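# Stand the toppled aluminium nest block upright

## Task

Set the aluminium nest block, which lies on its side, back up on its base on the laser marker's worktable, and have it stay standing there once the robot lets go.

## Robot and tools

Robot: two arms. left_arm carries a five-finger left hand and has its base at (+0.017, +0.263, 0) m in the scene frame. right_arm carries a right hand, base at (0, -0.368, 0) m. Both bases are turned only slightly about z. A two-camera stand is fixed behind the arms. A loose object may occasionally get a brief push from outside.

Frames: the scene frame has its origin at table-top height, midway between the nominal bases, +z up, +x out over the table, left_arm toward +y (arm names do not match image sides). Fixed cameras and the table use the scene frame. Each arm's reported hand pose, velocities and Hand target are in that arm's own base frame. Motion offsets run along the axes of that arm's current Hand target.

Hand point: a point 0.05 m in front of the palm and 0.15 m from the wrist face along the fingers. Its +z runs along straight fingers, +y out of the palm, +x across the palm away from the thumb on the right hand (toward the thumb on the left hand). Straight fingertips extend 0.06-0.07 m past the point; a wrist bracket on the little-finger side can collide with things. Arms track commands loosely and often rest 1-5 cm short or low; that is not evidence of contact.

A row: 28 numbers, each in [-1, 1], always for both arms. Left arm: dx, dy, dz, rx, ry, rz, then little, ring, middle, index, thumb_bend, thumb_turn, force_limit, speed. Then the same 14 for the right arm. Pose numbers are offsets (not poses) from the Hand target as it stood when the action began; 1.0 equals 0.6 m or 180 degrees; rx, ry, rz form one rotation vector. Every row of one action counts from the same starting Hand target, so repeating an offset in a new action moves further. Six zeros re-request the current Hand target. Finger targets are absolute: -1 open/straight, +1 curled; thumb_bend -1 straight to +1 bent; thumb_turn -1 beside the palm to +1 facing the fingers. force_limit maps -1..+1 to about 0..10 N at the fingertip (15 N for the two thumb motors). speed rises from near zero at -1 to full at +0.48 and above. Close gently at speed -0.94 or lower. Hands have no 'no change' value: to keep a hand, repeat its last executed eight numbers (or, if none yet, its hand_measured six plus hand_force_limit and hand_speed). With the thumb turned in, the hand grips objects about 0.035-0.065 m thick.

Control limits: each step the commanded orientation is clipped to within 40 degrees of the measured one; the Hand target in results shows the clipped goal. If the hand rests short, the next command (even zeros) asks again; send the missing distance as an offset if needed.

execute_actions: argument actions is a list of actions; each action is a list of up to 15 rows, one per 1/30 s step; a shorter action holds its last row to fill 0.5 s. An empty list returns images only. cameras: list of names, ["all"], [] or null.

move: target is one row or a list of up to 15 rows, all offsets counted from the same starting Hand targets. speed in m/s, 0.002 to 4.3 (default 0.25), turns up to twice that in rad/s; one value or one per target. blend in metres rounds corners (0 stops at each target). blocking=false returns after about 0.5 s while motion continues. All paths end together, run at least 0.5 s and are cut at 10 s. Moves do not avoid obstacles or the other arm; keep paths away from an arm's own base. Faster moves hit harder; targets set well past a contact press harder. The result adds a 'move:' line with the ending (done, off_target, moving, held, fault) and limits (paced = pose clipped, held = steps withheld). done means at rest within 10 mm and 2 degrees.

wait: seconds 0 to 10; arms hold their last command; a running move continues. stop: brakes a running move. zoom_image: camera (one of cam_head_left, cam_head_right, cam_high, cam_low, cam_left_wrist, cam_right_wrist) and region [x0, y0, x1, y1] in pixels, at most 504 by 504, from the latest image. show_instructions: shows reference images. finished_scene: scene = the current scene's number; irreversible; the block must stay upright without the robot.

Results: end_effector_position (m) and end_effector_quat_wxyz per arm in its base frame; Hand target; joint positions, velocities (may read 'within noise'), torques (raw, include gravity; numbers 3 and 4 wrap at ±28 N m); hand_measured, hand_stopped_by (moving, target, force, stalled, fault), hand_load_n (positive pushes a finger open; near 0 after a lost grip), hand_force_limit, hand_speed; motor temperatures; sometimes step-wise positions. Images are 896x504; calibration is approximate (fixed cameras within a couple of degrees and about a centimetre).

Avoid: dropping or releasing the block while it moves, slamming or hitting the table or fixed parts, very hard pushes, excess finger force, contact or squeezing between the two hands, and anything leaving the table. Every arm stop costs. Holding loads or straining toward unreachable poses heats motors; at 85 °C a MOTOR HOT line appears, at 100 °C the arm drops for 30-60 s. Joint ranges (rad): waist -2.880 to 2.880, shoulder 0.000 to 3.142, elbow 0.000 to 3.019, wrist pitch -1.693 to 1.571, wrist yaw -1.571 to 1.571, wrist roll -2.094 to 2.094.

Each tool is called after ">>>" by a JSON object that holds its "fn" and its "kwargs", one argument or row to a line.

Reference images:

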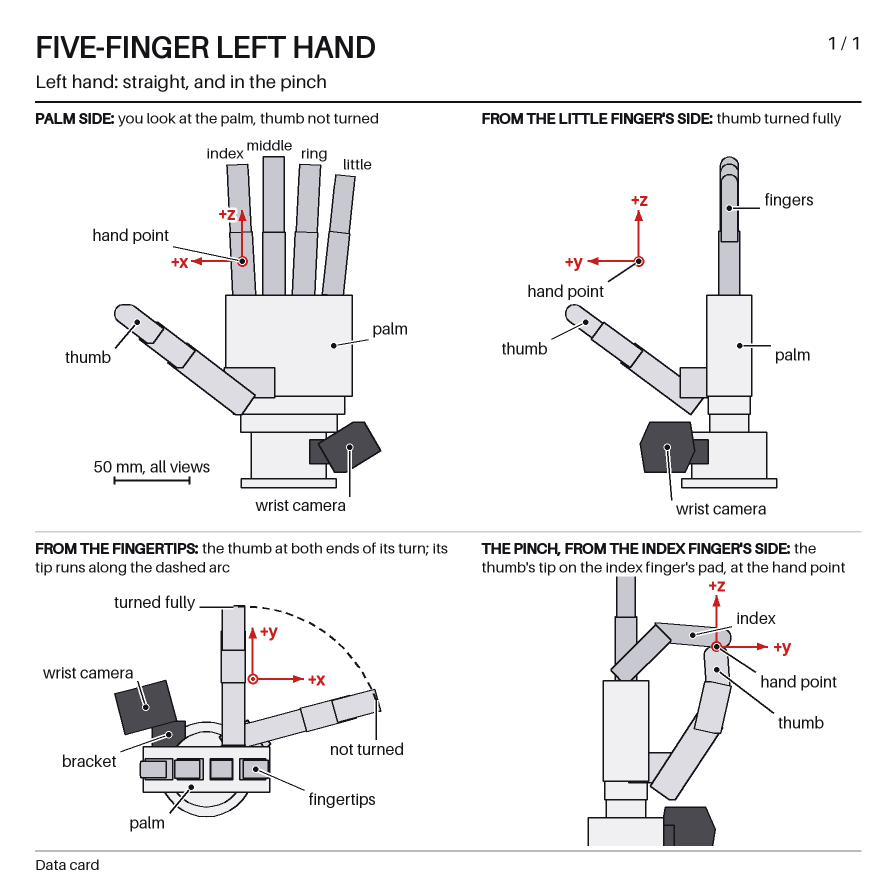

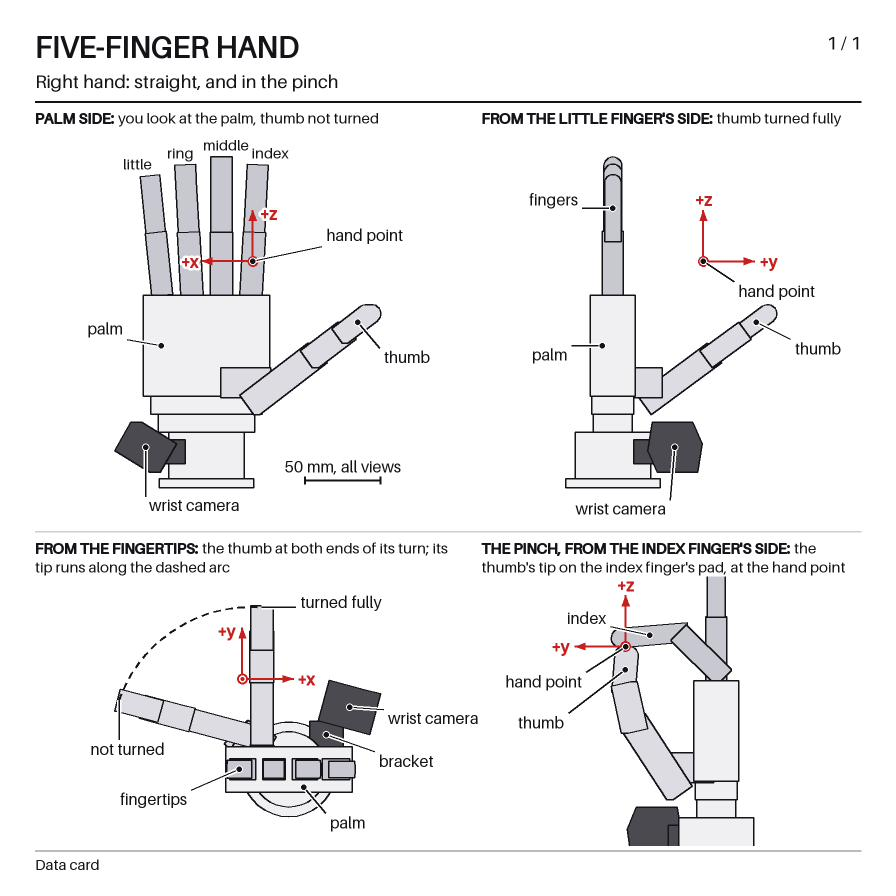

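## Session

>>> {"fn": "execute_actions", "kwargs": {
  "actions": []
}}

Scene clock: 0.00 s.
left_arm: end_effector_position=(+0.7022, -0.1065, +0.2601) hand_measured=(-1.000, -1.000, -1.000, -1.000, -1.000, -1.000) hand_load_n=(+0.0, +0.0, +0.0, +0.0, +0.0, +0.0) hand_stopped_by=(target, target, target, target, target, target) hand_force_limit=0.00 hand_speed=-0.80 end_effector_quat_wxyz=(+0.459, +0.297, +0.799, -0.250) | right_arm: end_effector_position=(+0.5419, -0.3988, +0.1407) hand_measured=(-1.000, -1.000, -1.000, -1.000, -1.000, -1.000) hand_load_n=(+0.0, +0.0, +0.0, +0.0, +0.0, +0.0) hand_stopped_by=(target, target, target, target, target, target) hand_force_limit=0.00 hand_speed=-0.80 end_effector_quat_wxyz=(+0.166, +0.964, -0.162, +0.129)
Joint positions: left_arm=[-0.045 1.665 1.469 -0.441 0.702 1.873] | right_arm=[-0.472 1.941 1.732 -1.006 0.235 -1.753]
Joint velocities: within noise
Joint torques (N m): no reading
Motor temperatures (°C): left_arm=[34 36 31 30 31 31] | right_arm=[36 36 33 32 33 30]
Heat: left arm: hottest shoulder 36 °C; right arm: hottest waist 36 °C.
Hand target: left_arm +0.7084, -0.1068, +0.2688; +0.466, +0.299, +0.795, -0.248 | right_arm +0.5486, -0.4022, +0.1470; +0.168, +0.962, -0.162, +0.138

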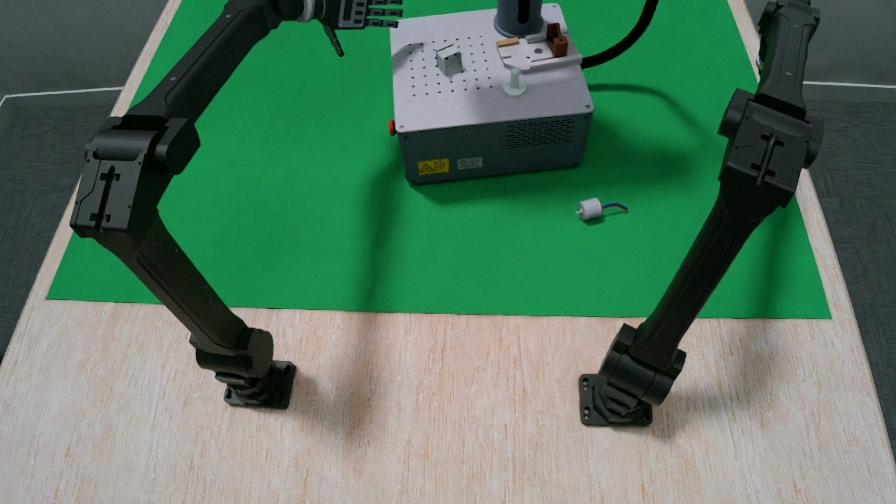

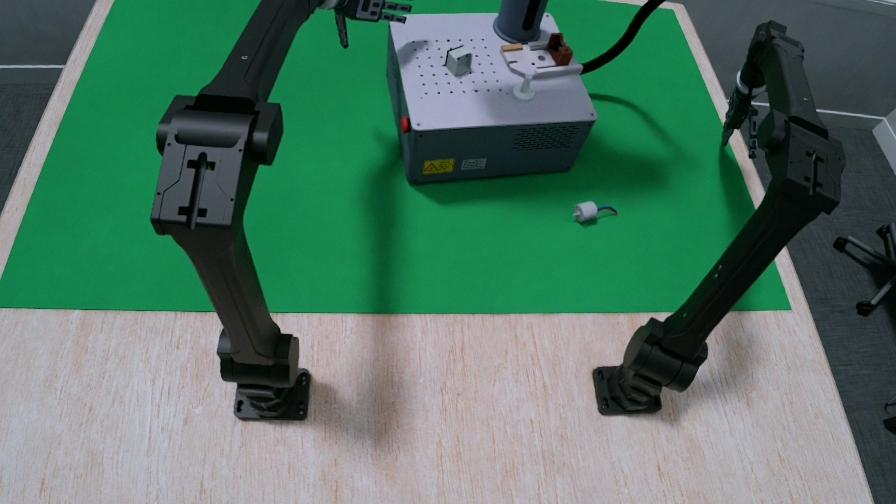

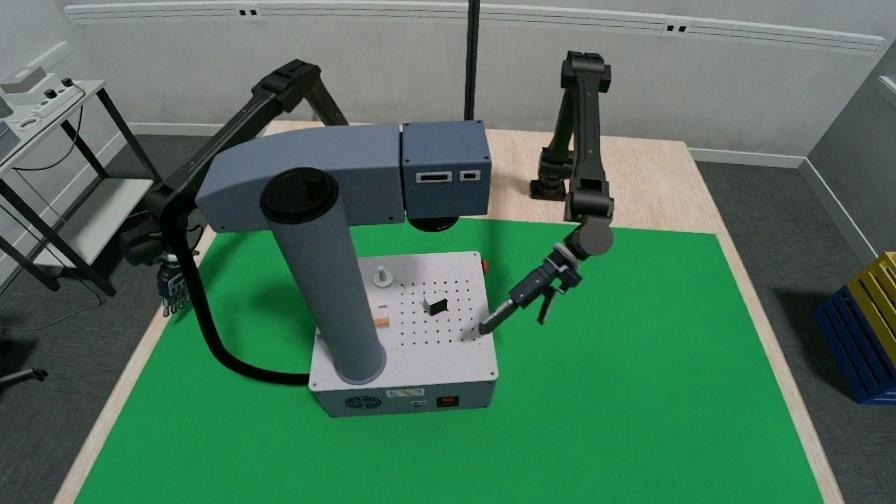

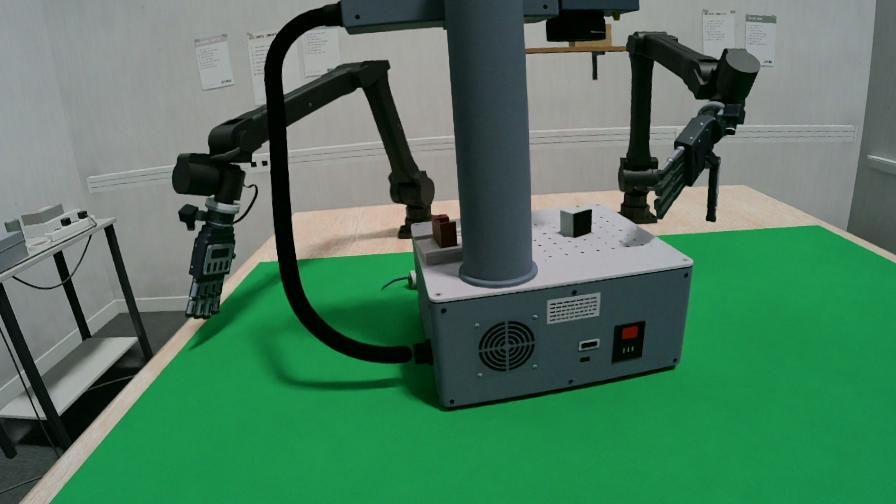

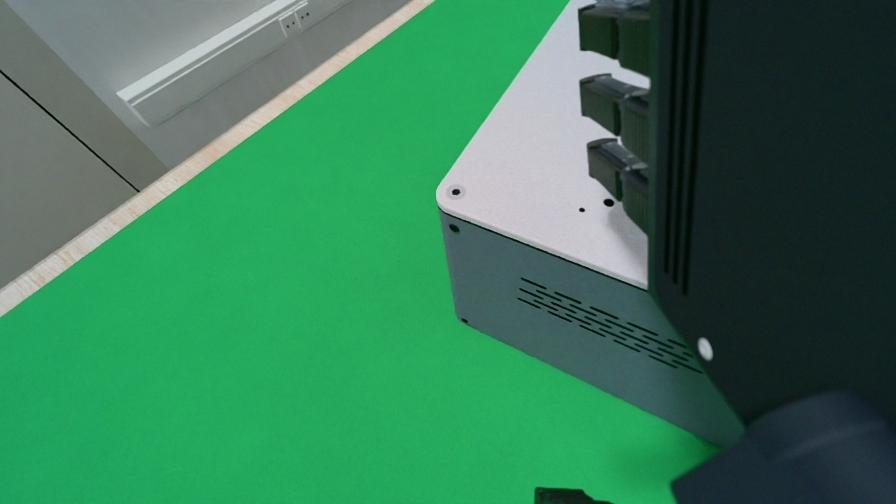

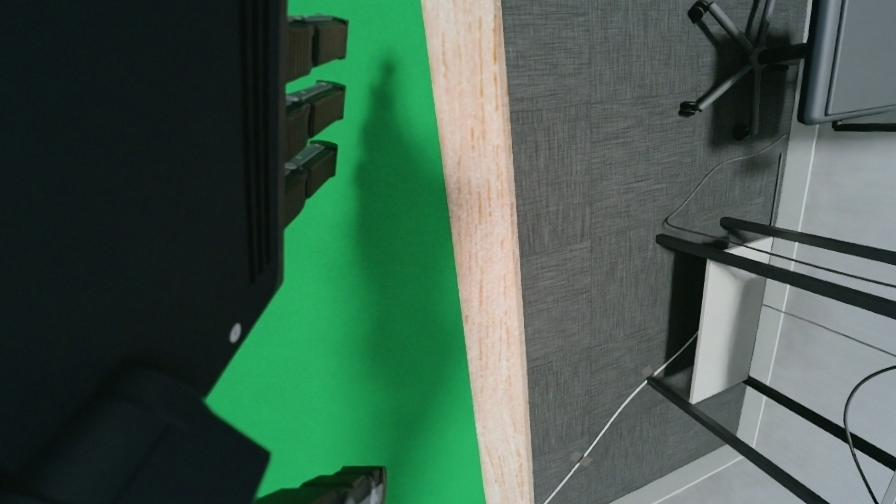

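>>> {"fn": "zoom_image", "kwargs": {
  "camera": "cam_head_left",
  "region": [360, 0, 640, 160]
}}

>>> {"fn": "zoom_image", "kwargs": {
  "camera": "cam_head_right",
  "region": [380, 0, 620, 140]
}}

>>> {"fn": "zoom_image", "kwargs": {
  "camera": "cam_high",
  "region": [300, 230, 540, 380]
}}

>>> {"fn": "zoom_image", "kwargs": {
  "camera": "cam_low",
  "region": [480, 160, 720, 300]
}}

Scaled by 1.800.

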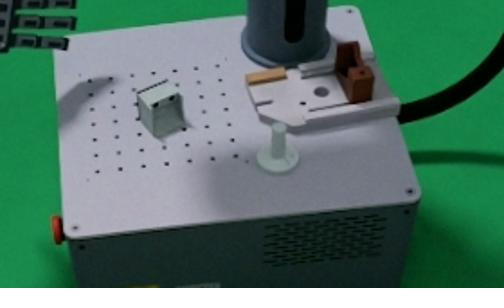

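Scaled by 2.100.

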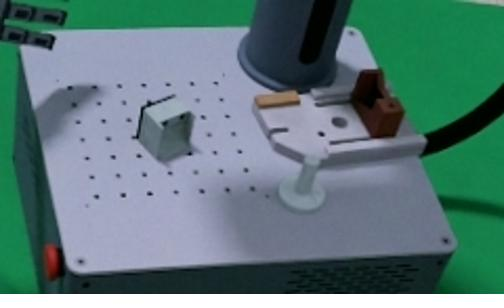

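Scaled by 2.100.

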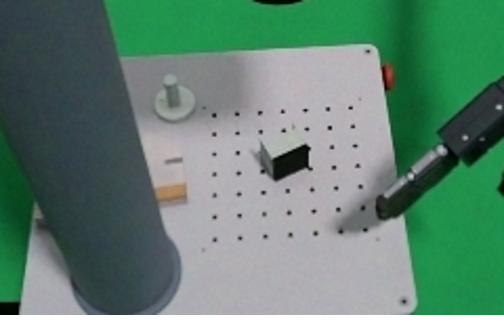

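Scaled by 2.100.

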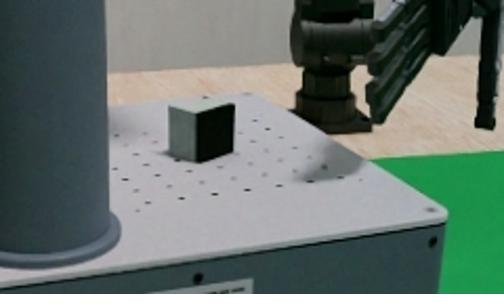

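>>> {"fn": "zoom_image", "kwargs": {
  "camera": "cam_head_left",
  "region": [420, 30, 484, 90]
}}

>>> {"fn": "zoom_image", "kwargs": {
  "camera": "cam_head_right",
  "region": [430, 30, 494, 90]
}}

>>> {"fn": "zoom_image", "kwargs": {
  "camera": "cam_high",
  "region": [404, 275, 468, 335]
}}

>>> {"fn": "zoom_image", "kwargs": {
  "camera": "cam_low",
  "region": [544, 190, 608, 250]
}}

Scaled by 7.875.

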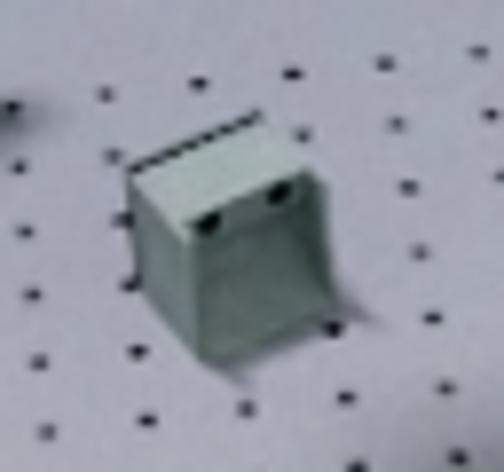

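Scaled by 7.875.

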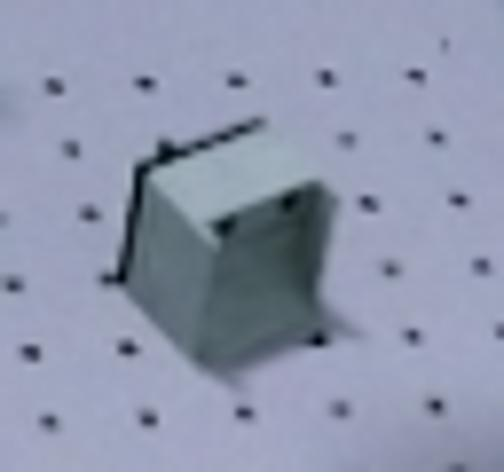

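Scaled by 7.875.

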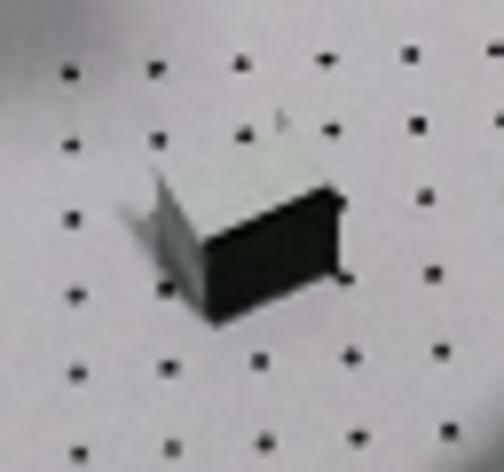

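Scaled by 7.875.

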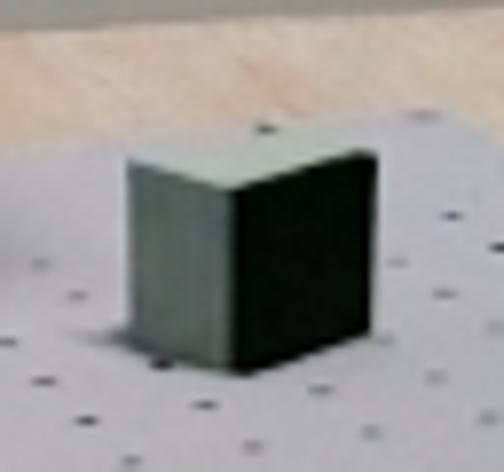

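>>> {"fn": "move", "kwargs": {
  "target": [
    [0.0313,-0.1725,-0.135,0.0222,-0.0056,0.0514,-1,-1,-1,-1,-1,1,0,0,0,0,0,0,0,0,-1,-1,-1,-1,-1,-1,0,-0.8],
    [0,-0.368,0.0918,0.0222,-0.0056,0.0514,-1,-1,-1,-1,-1,1,0,0,0,0,0,0,0,0,-1,-1,-1,-1,-1,-1,0,-0.8]
  ],
  "speed": 0.2,
  "blend": [0.03,0],
  "cameras": ["all"]
}}

Scene clock: 171.80 s.
left_arm: end_effector_position=(+0.5713, -0.2956, +0.2551) hand_measured=(-1.000, -1.000, -1.000, -1.000, -1.000, +1.000) hand_load_n=(+0.0, +0.0, +0.0, +0.0, +0.0, +0.0) hand_stopped_by=(target, target, target, target, target, target) hand_force_limit=0.00 hand_speed=0.00 end_effector_quat_wxyz=(+0.466, +0.382, +0.761, -0.240) | right_arm: end_effector_position=(+0.5419, -0.3988, +0.1407) hand_measured=(-1.000, -1.000, -1.000, -1.000, -1.000, -1.000) hand_load_n=(+0.0, +0.0, +0.0, +0.0, +0.0, +0.0) hand_stopped_by=(target, target, target, target, target, target) hand_force_limit=0.00 hand_speed=-0.80 end_effector_quat_wxyz=(+0.166, +0.964, -0.162, +0.129)
Joint positions: left_arm=[-0.439 1.449 1.165 -0.237 0.443 1.801] | right_arm=[-0.472 1.941 1.732 -1.006 0.235 -1.753]
Joint torques (N m): left_arm=[0.97 -9.82 10.07 2.24 0.05 0] | right_arm=[0.44 -15.97 9.92 1.1 0.2 0.02]
Motor temperatures (°C): left_arm=[34 40 42 30 31 29] | right_arm=[35 43 45 32 31 29]
Heat: left arm: hottest elbow 42 °C; right arm: hottest elbow 45 °C.
Hand target: left_arm +0.5851, -0.2979, +0.2699; +0.481, +0.376, +0.755, -0.240 | right_arm +0.5486, -0.4022, +0.1470; +0.168, +0.962, -0.162, +0.138
Off the commanded pose: left_arm 0.020 m, 2 deg | right_arm 0.010 m, 1 deg.
move: off_target (left_arm)
camera_calibration:
cam_left_wrist: T_world_to_cam=[[-0.828142, -0.511154, -0.230004, 0.385129], [-0.339953, 0.78429, -0.518962, 0.556723], [0.445659, -0.351584, -0.823272, -0.0346961], [0, 0, 0, 1]] pos_world=[0.523664, -0.251971, 0.348935]

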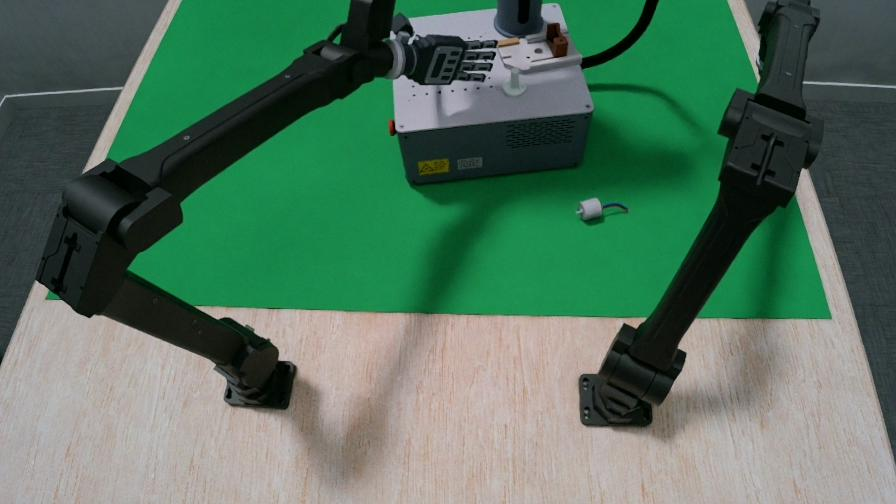

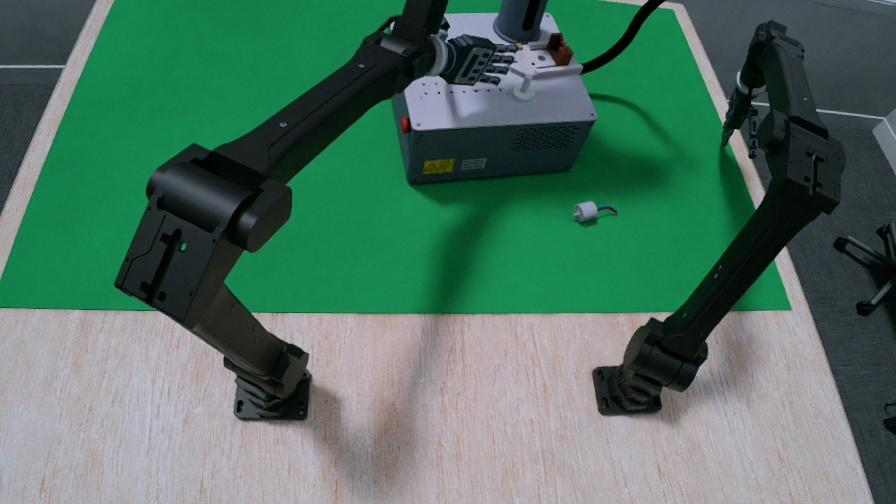

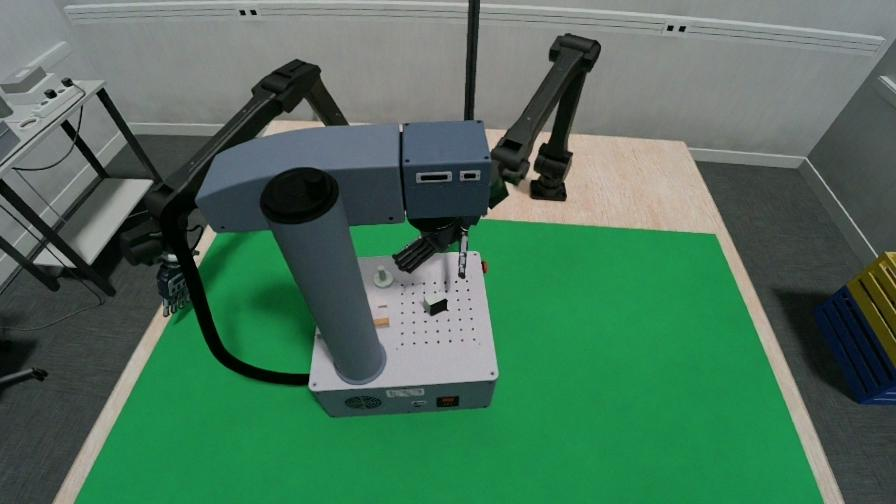

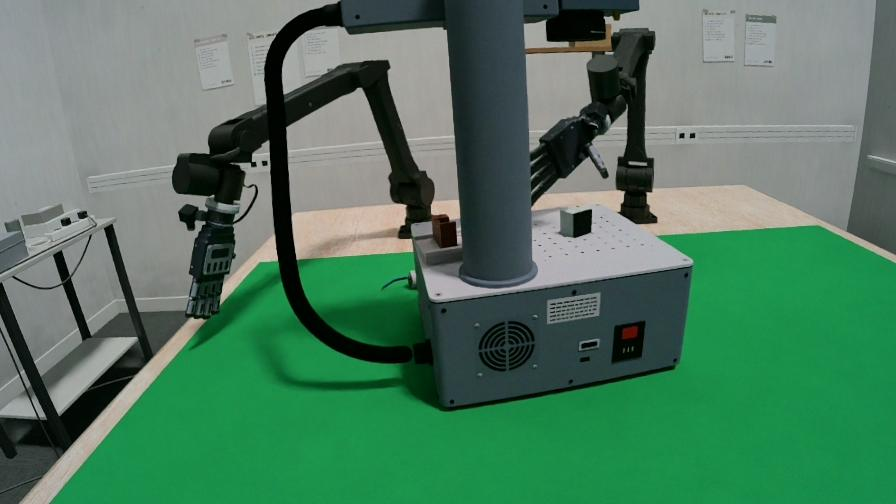

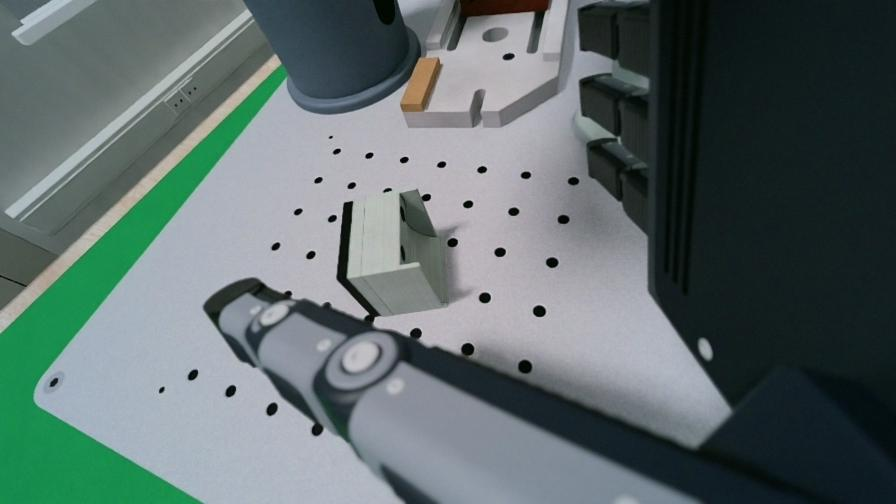

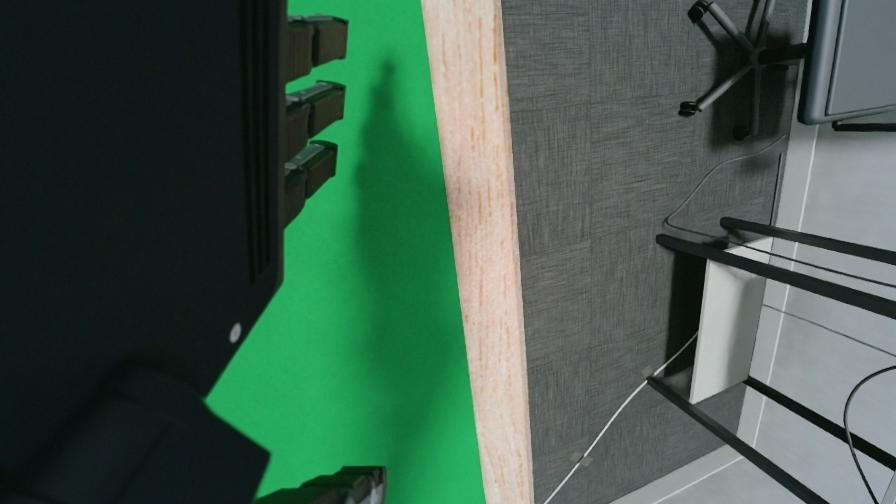

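>>> {"fn": "zoom_image", "kwargs": {
  "camera": "cam_left_wrist",
  "region": [310, 160, 500, 340]
}}

>>> {"fn": "zoom_image", "kwargs": {
  "camera": "cam_head_left",
  "region": [380, 10, 560, 130]
}}

Scaled by 2.653.

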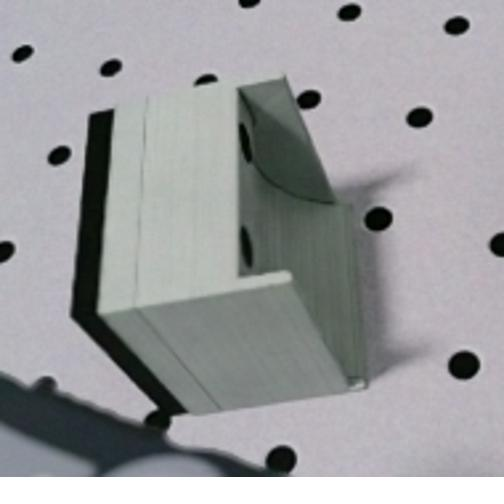

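Scaled by 2.800.

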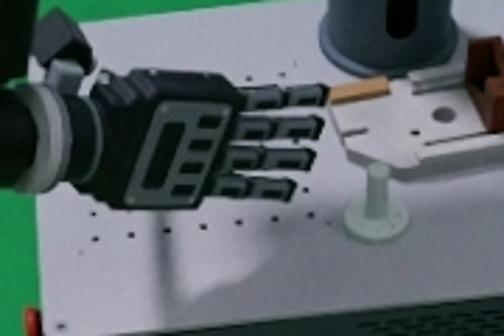

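>>> {"fn": "zoom_image", "kwargs": {
  "camera": "cam_head_left",
  "region": [450, 20, 530, 100]
}}

>>> {"fn": "zoom_image", "kwargs": {
  "camera": "cam_head_right",
  "region": [450, 20, 530, 100]
}}

Scaled by 6.300.

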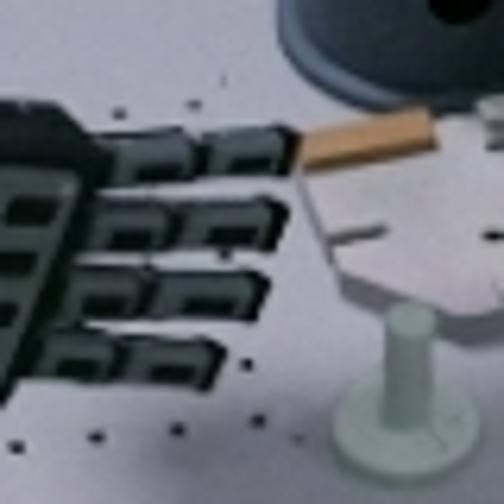

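Scaled by 6.300.

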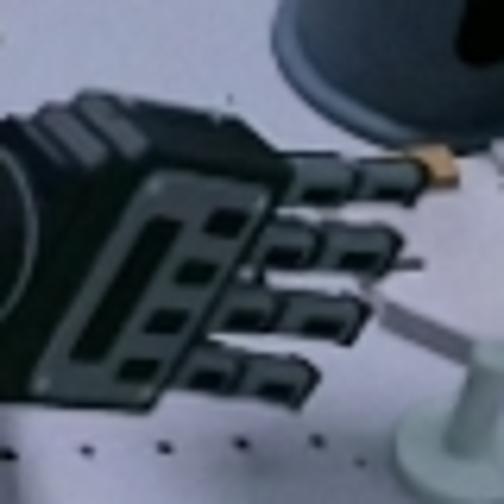

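>>> {"fn": "move", "kwargs": {
  "target": [0.0185,0.1083,0.0098,0,0,0,-1,-1,-1,-1,-1,1,0,0,0,0,0,0,0,0,-1,-1,-1,-1,-1,-1,0,-0.8],
  "speed": 0.1,
  "cameras": ["all"]
}}

Scene clock: 203.57 s.
left_arm: end_effector_position=(+0.6170, -0.2547, +0.2387) hand_measured=(-1.000, -1.000, -1.000, -1.000, -1.000, +1.000) hand_load_n=(+0.0, +0.0, +0.0, +0.0, +0.0, +0.5) hand_stopped_by=(target, target, target, target, target, target) hand_force_limit=0.00 hand_speed=0.00 end_effector_quat_wxyz=(+0.465, +0.372, +0.766, -0.244) | right_arm: end_effector_position=(+0.5419, -0.3988, +0.1407) hand_measured=(-1.000, -1.000, -1.000, -1.000, -1.000, -1.000) hand_load_n=(+0.0, +0.5, +0.0, +0.0, +0.0, +0.0) hand_stopped_by=(target, target, target, target, target, target) hand_force_limit=0.00 hand_speed=-0.80 end_effector_quat_wxyz=(+0.166, +0.964, -0.162, +0.129)
Joint positions: left_arm=[-0.328 1.533 1.22 -0.237 0.535 1.844] | right_arm=[-0.472 1.941 1.732 -1.006 0.235 -1.753]
Joint torques (N m): left_arm=[-0.03 -10.7 11.7 1.74 0.26 0.15] | right_arm=[0.38 -16.03 9.91 1.11 0.19 0.03]
Heat: left arm: hottest elbow 44 °C; right arm: hottest elbow 46 °C.
Hand target: left_arm +0.6372, -0.2594, +0.2574; +0.481, +0.376, +0.755, -0.240 | right_arm +0.5486, -0.4022, +0.1470; +0.168, +0.962, -0.162, +0.138
Off the commanded pose: left_arm 0.028 m, 2 deg | right_arm 0.010 m, 1 deg.
move: off_target (left_arm)
camera_calibration:
cam_left_wrist: T_world_to_cam=[[-0.824297, -0.524475, -0.213214, 0.430341], [-0.357449, 0.774161, -0.522404, 0.540657], [0.43905, -0.354403, -0.825611, -0.050248], [0, 0, 0, 1]] pos_world=[0.570048, -0.21066, 0.332711]

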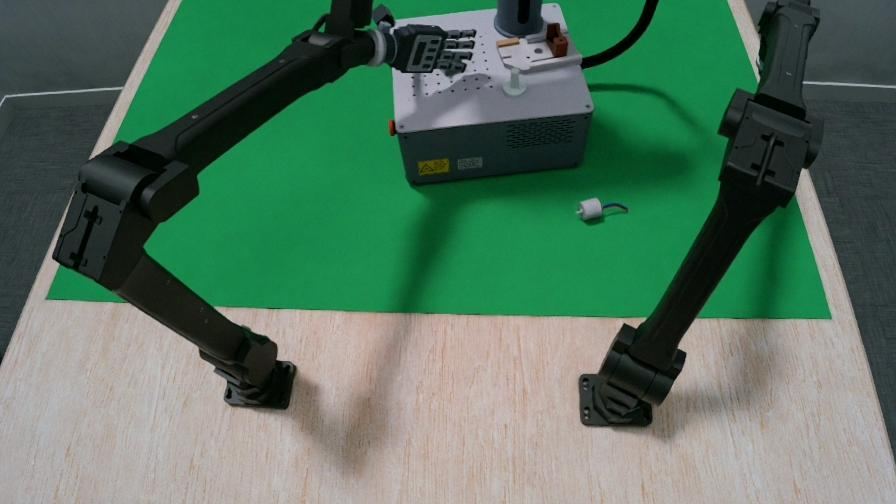

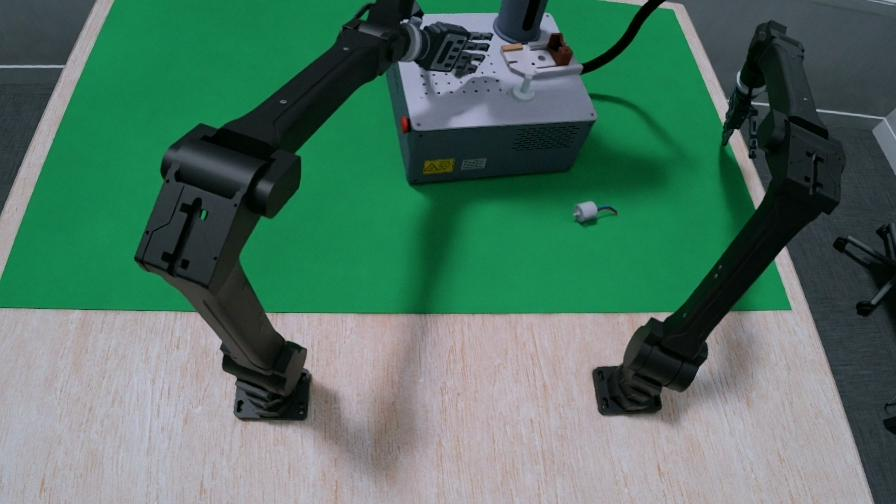

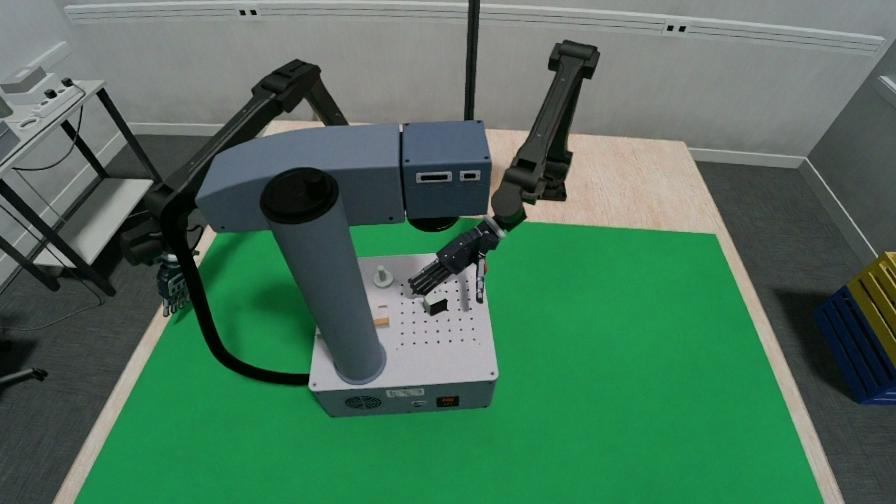

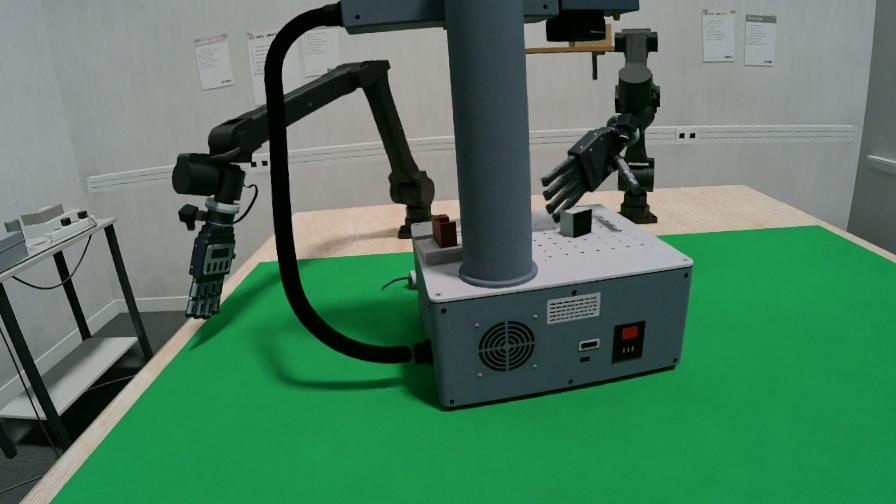

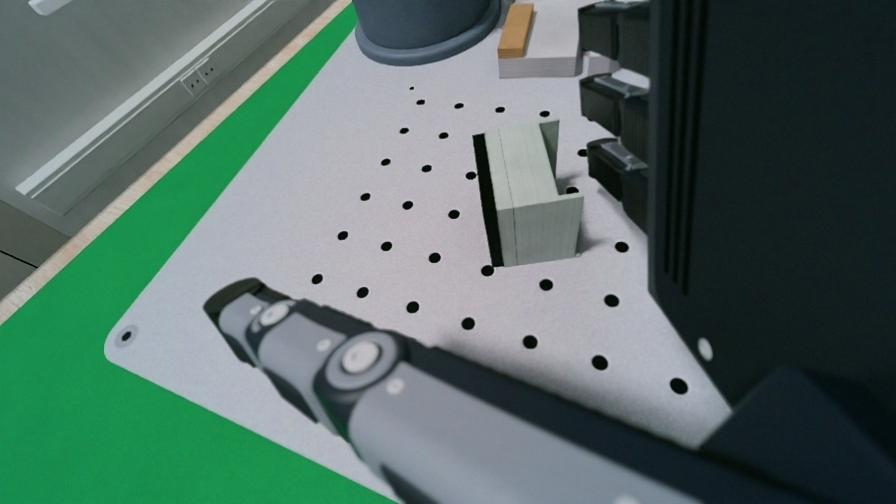

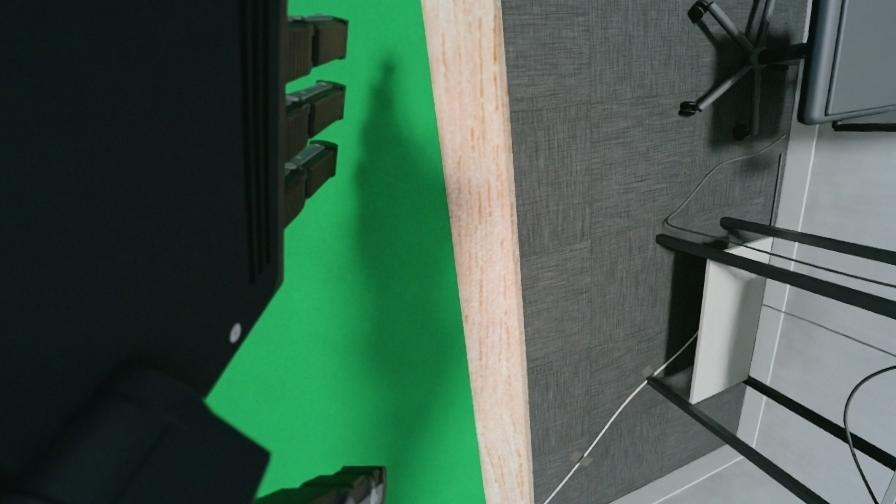

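>>> {"fn": "zoom_image", "kwargs": {
  "camera": "cam_low",
  "region": [520, 130, 660, 250]
}}

>>> {"fn": "zoom_image", "kwargs": {
  "camera": "cam_head_left",
  "region": [400, 10, 500, 100]
}}

>>> {"fn": "zoom_image", "kwargs": {
  "camera": "cam_high",
  "region": [390, 230, 500, 330]
}}

Scaled by 3.600.

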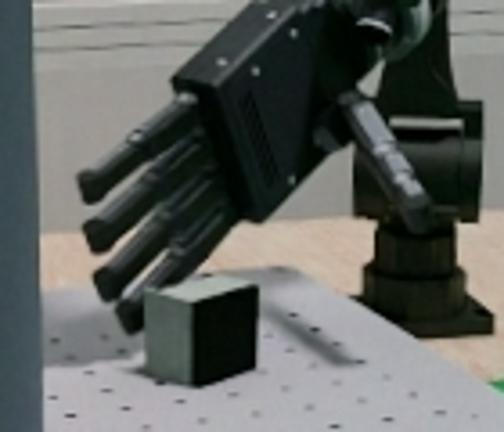

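Scaled by 5.040.

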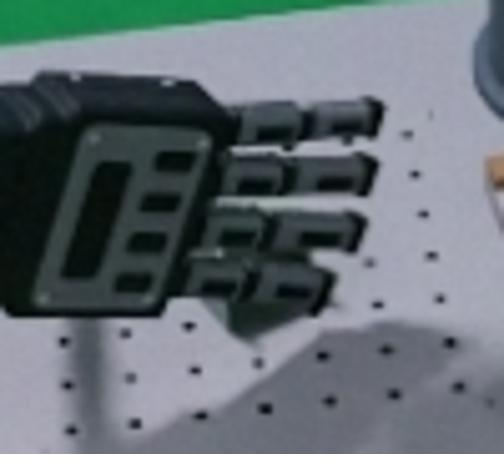

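Scaled by 4.582.

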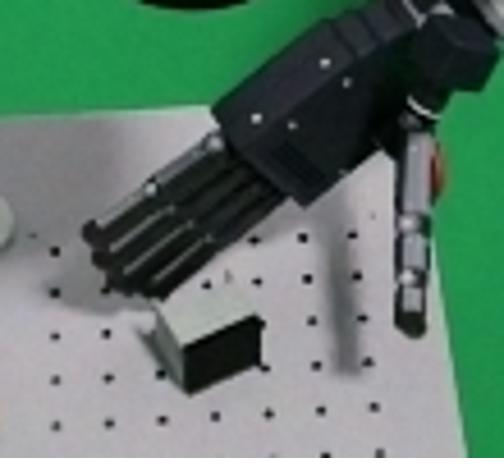

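>>> {"fn": "move", "kwargs": {
  "target": [-0.0085,0.035,-0.0032,0,0,0,-1,-1,-1,-1,-1,1,0,0,0,0,0,0,0,0,-1,-1,-1,-1,-1,-1,0,-0.8],
  "speed": 0.06,
  "cameras": ["cam_head_left","cam_low","cam_high"]
}}

>>> {"fn": "zoom_image", "kwargs": {
  "camera": "cam_low",
  "region": [520, 130, 660, 250]
}}

>>> {"fn": "zoom_image", "kwargs": {
  "camera": "cam_high",
  "region": [390, 230, 500, 330]
}}

Scene clock: 224.67 s.
left_arm: end_effector_position=(+0.6353, -0.2479, +0.2522) hand_measured=(-1.000, -1.000, -1.000, -1.000, -1.000, +1.000) hand_load_n=(+0.0, +0.0, +0.0, +0.0, +0.0, +0.0) hand_stopped_by=(target, target, target, target, target, target) hand_force_limit=0.00 hand_speed=0.00 end_effector_quat_wxyz=(+0.473, +0.375, +0.758, -0.245) | right_arm: end_effector_position=(+0.5419, -0.3988, +0.1407) hand_measured=(-1.000, -1.000, -1.000, -1.000, -1.000, -1.000) hand_load_n=(+0.0, +0.0, +0.0, +0.0, +0.0, +0.0) hand_stopped_by=(target, target, target, target, target, target) hand_force_limit=0.00 hand_speed=-0.80 end_effector_quat_wxyz=(+0.166, +0.964, -0.162, +0.129)
Joint positions: left_arm=[-0.301 1.558 1.274 -0.254 0.566 1.862] | right_arm=[-0.472 1.941 1.732 -1.006 0.235 -1.753]
Joint torques (N m): left_arm=[1.26 -10.29 11.26 1.51 0.14 0.1] | right_arm=[0.44 -16.03 9.92 1.13 0.19 0.03]
Heat: left arm: hottest elbow 45 °C; right arm: hottest elbow 46 °C.
Hand target: left_arm +0.6542, -0.2471, +0.2629; +0.481, +0.376, +0.755, -0.240 | right_arm +0.5486, -0.4022, +0.1470; +0.168, +0.962, -0.162, +0.138
Off the commanded pose: left_arm 0.022 m, 1 deg | right_arm 0.010 m, 1 deg.
move: off_target (left_arm)
Images, in order (width x height): cam_head_left 896x504, cam_high 896x504, cam_low 896x504.

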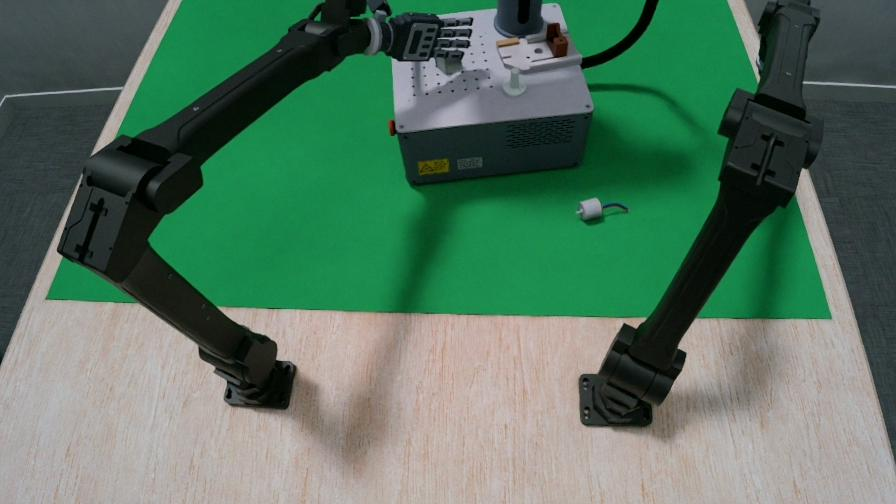

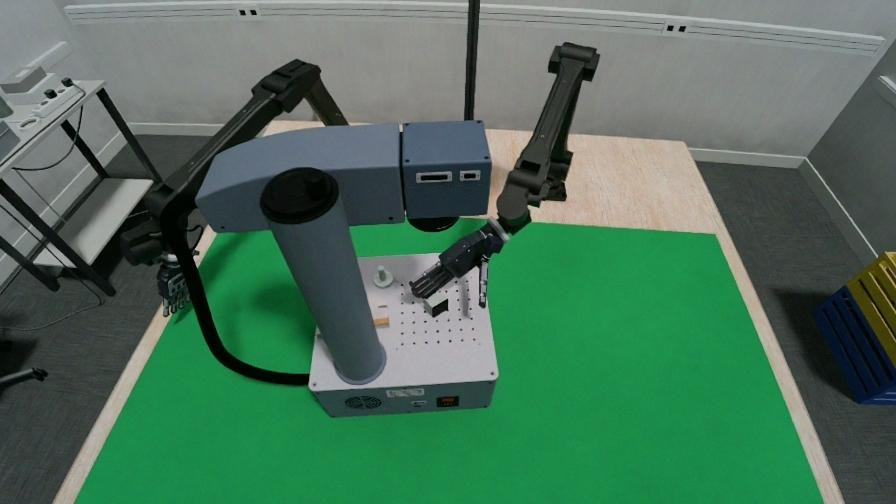

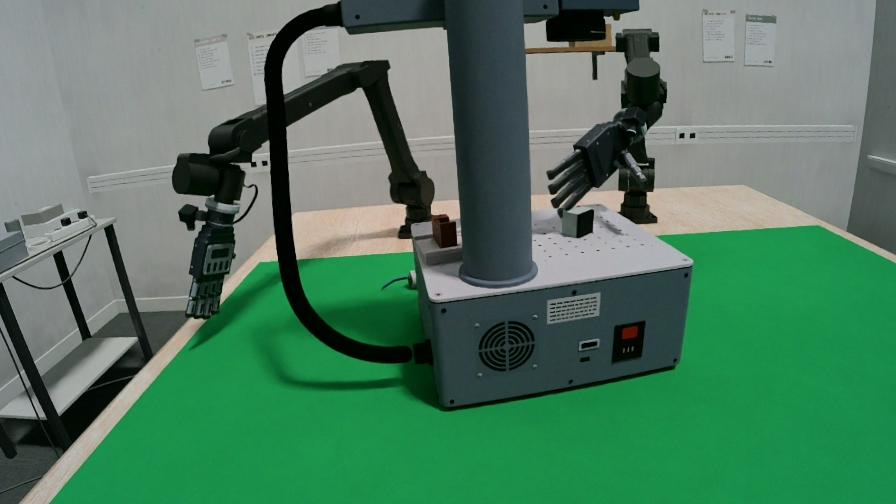

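Scaled by 3.600.

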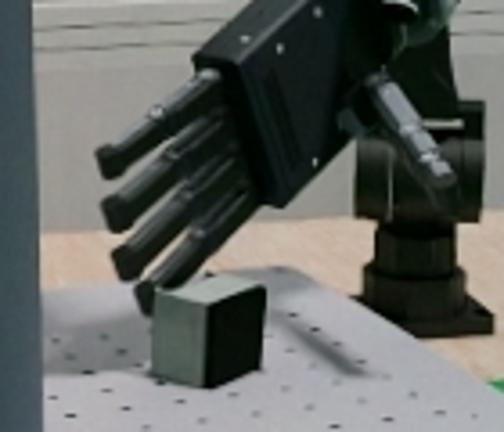

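Scaled by 4.582.

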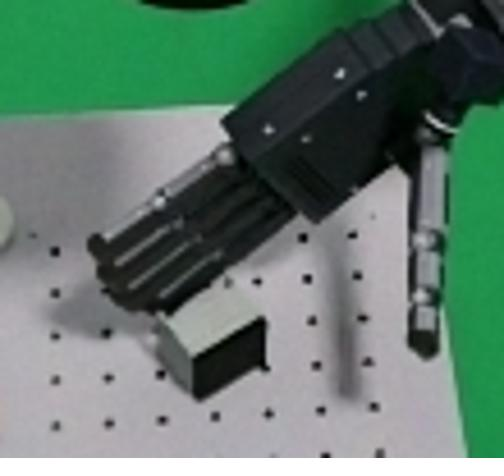

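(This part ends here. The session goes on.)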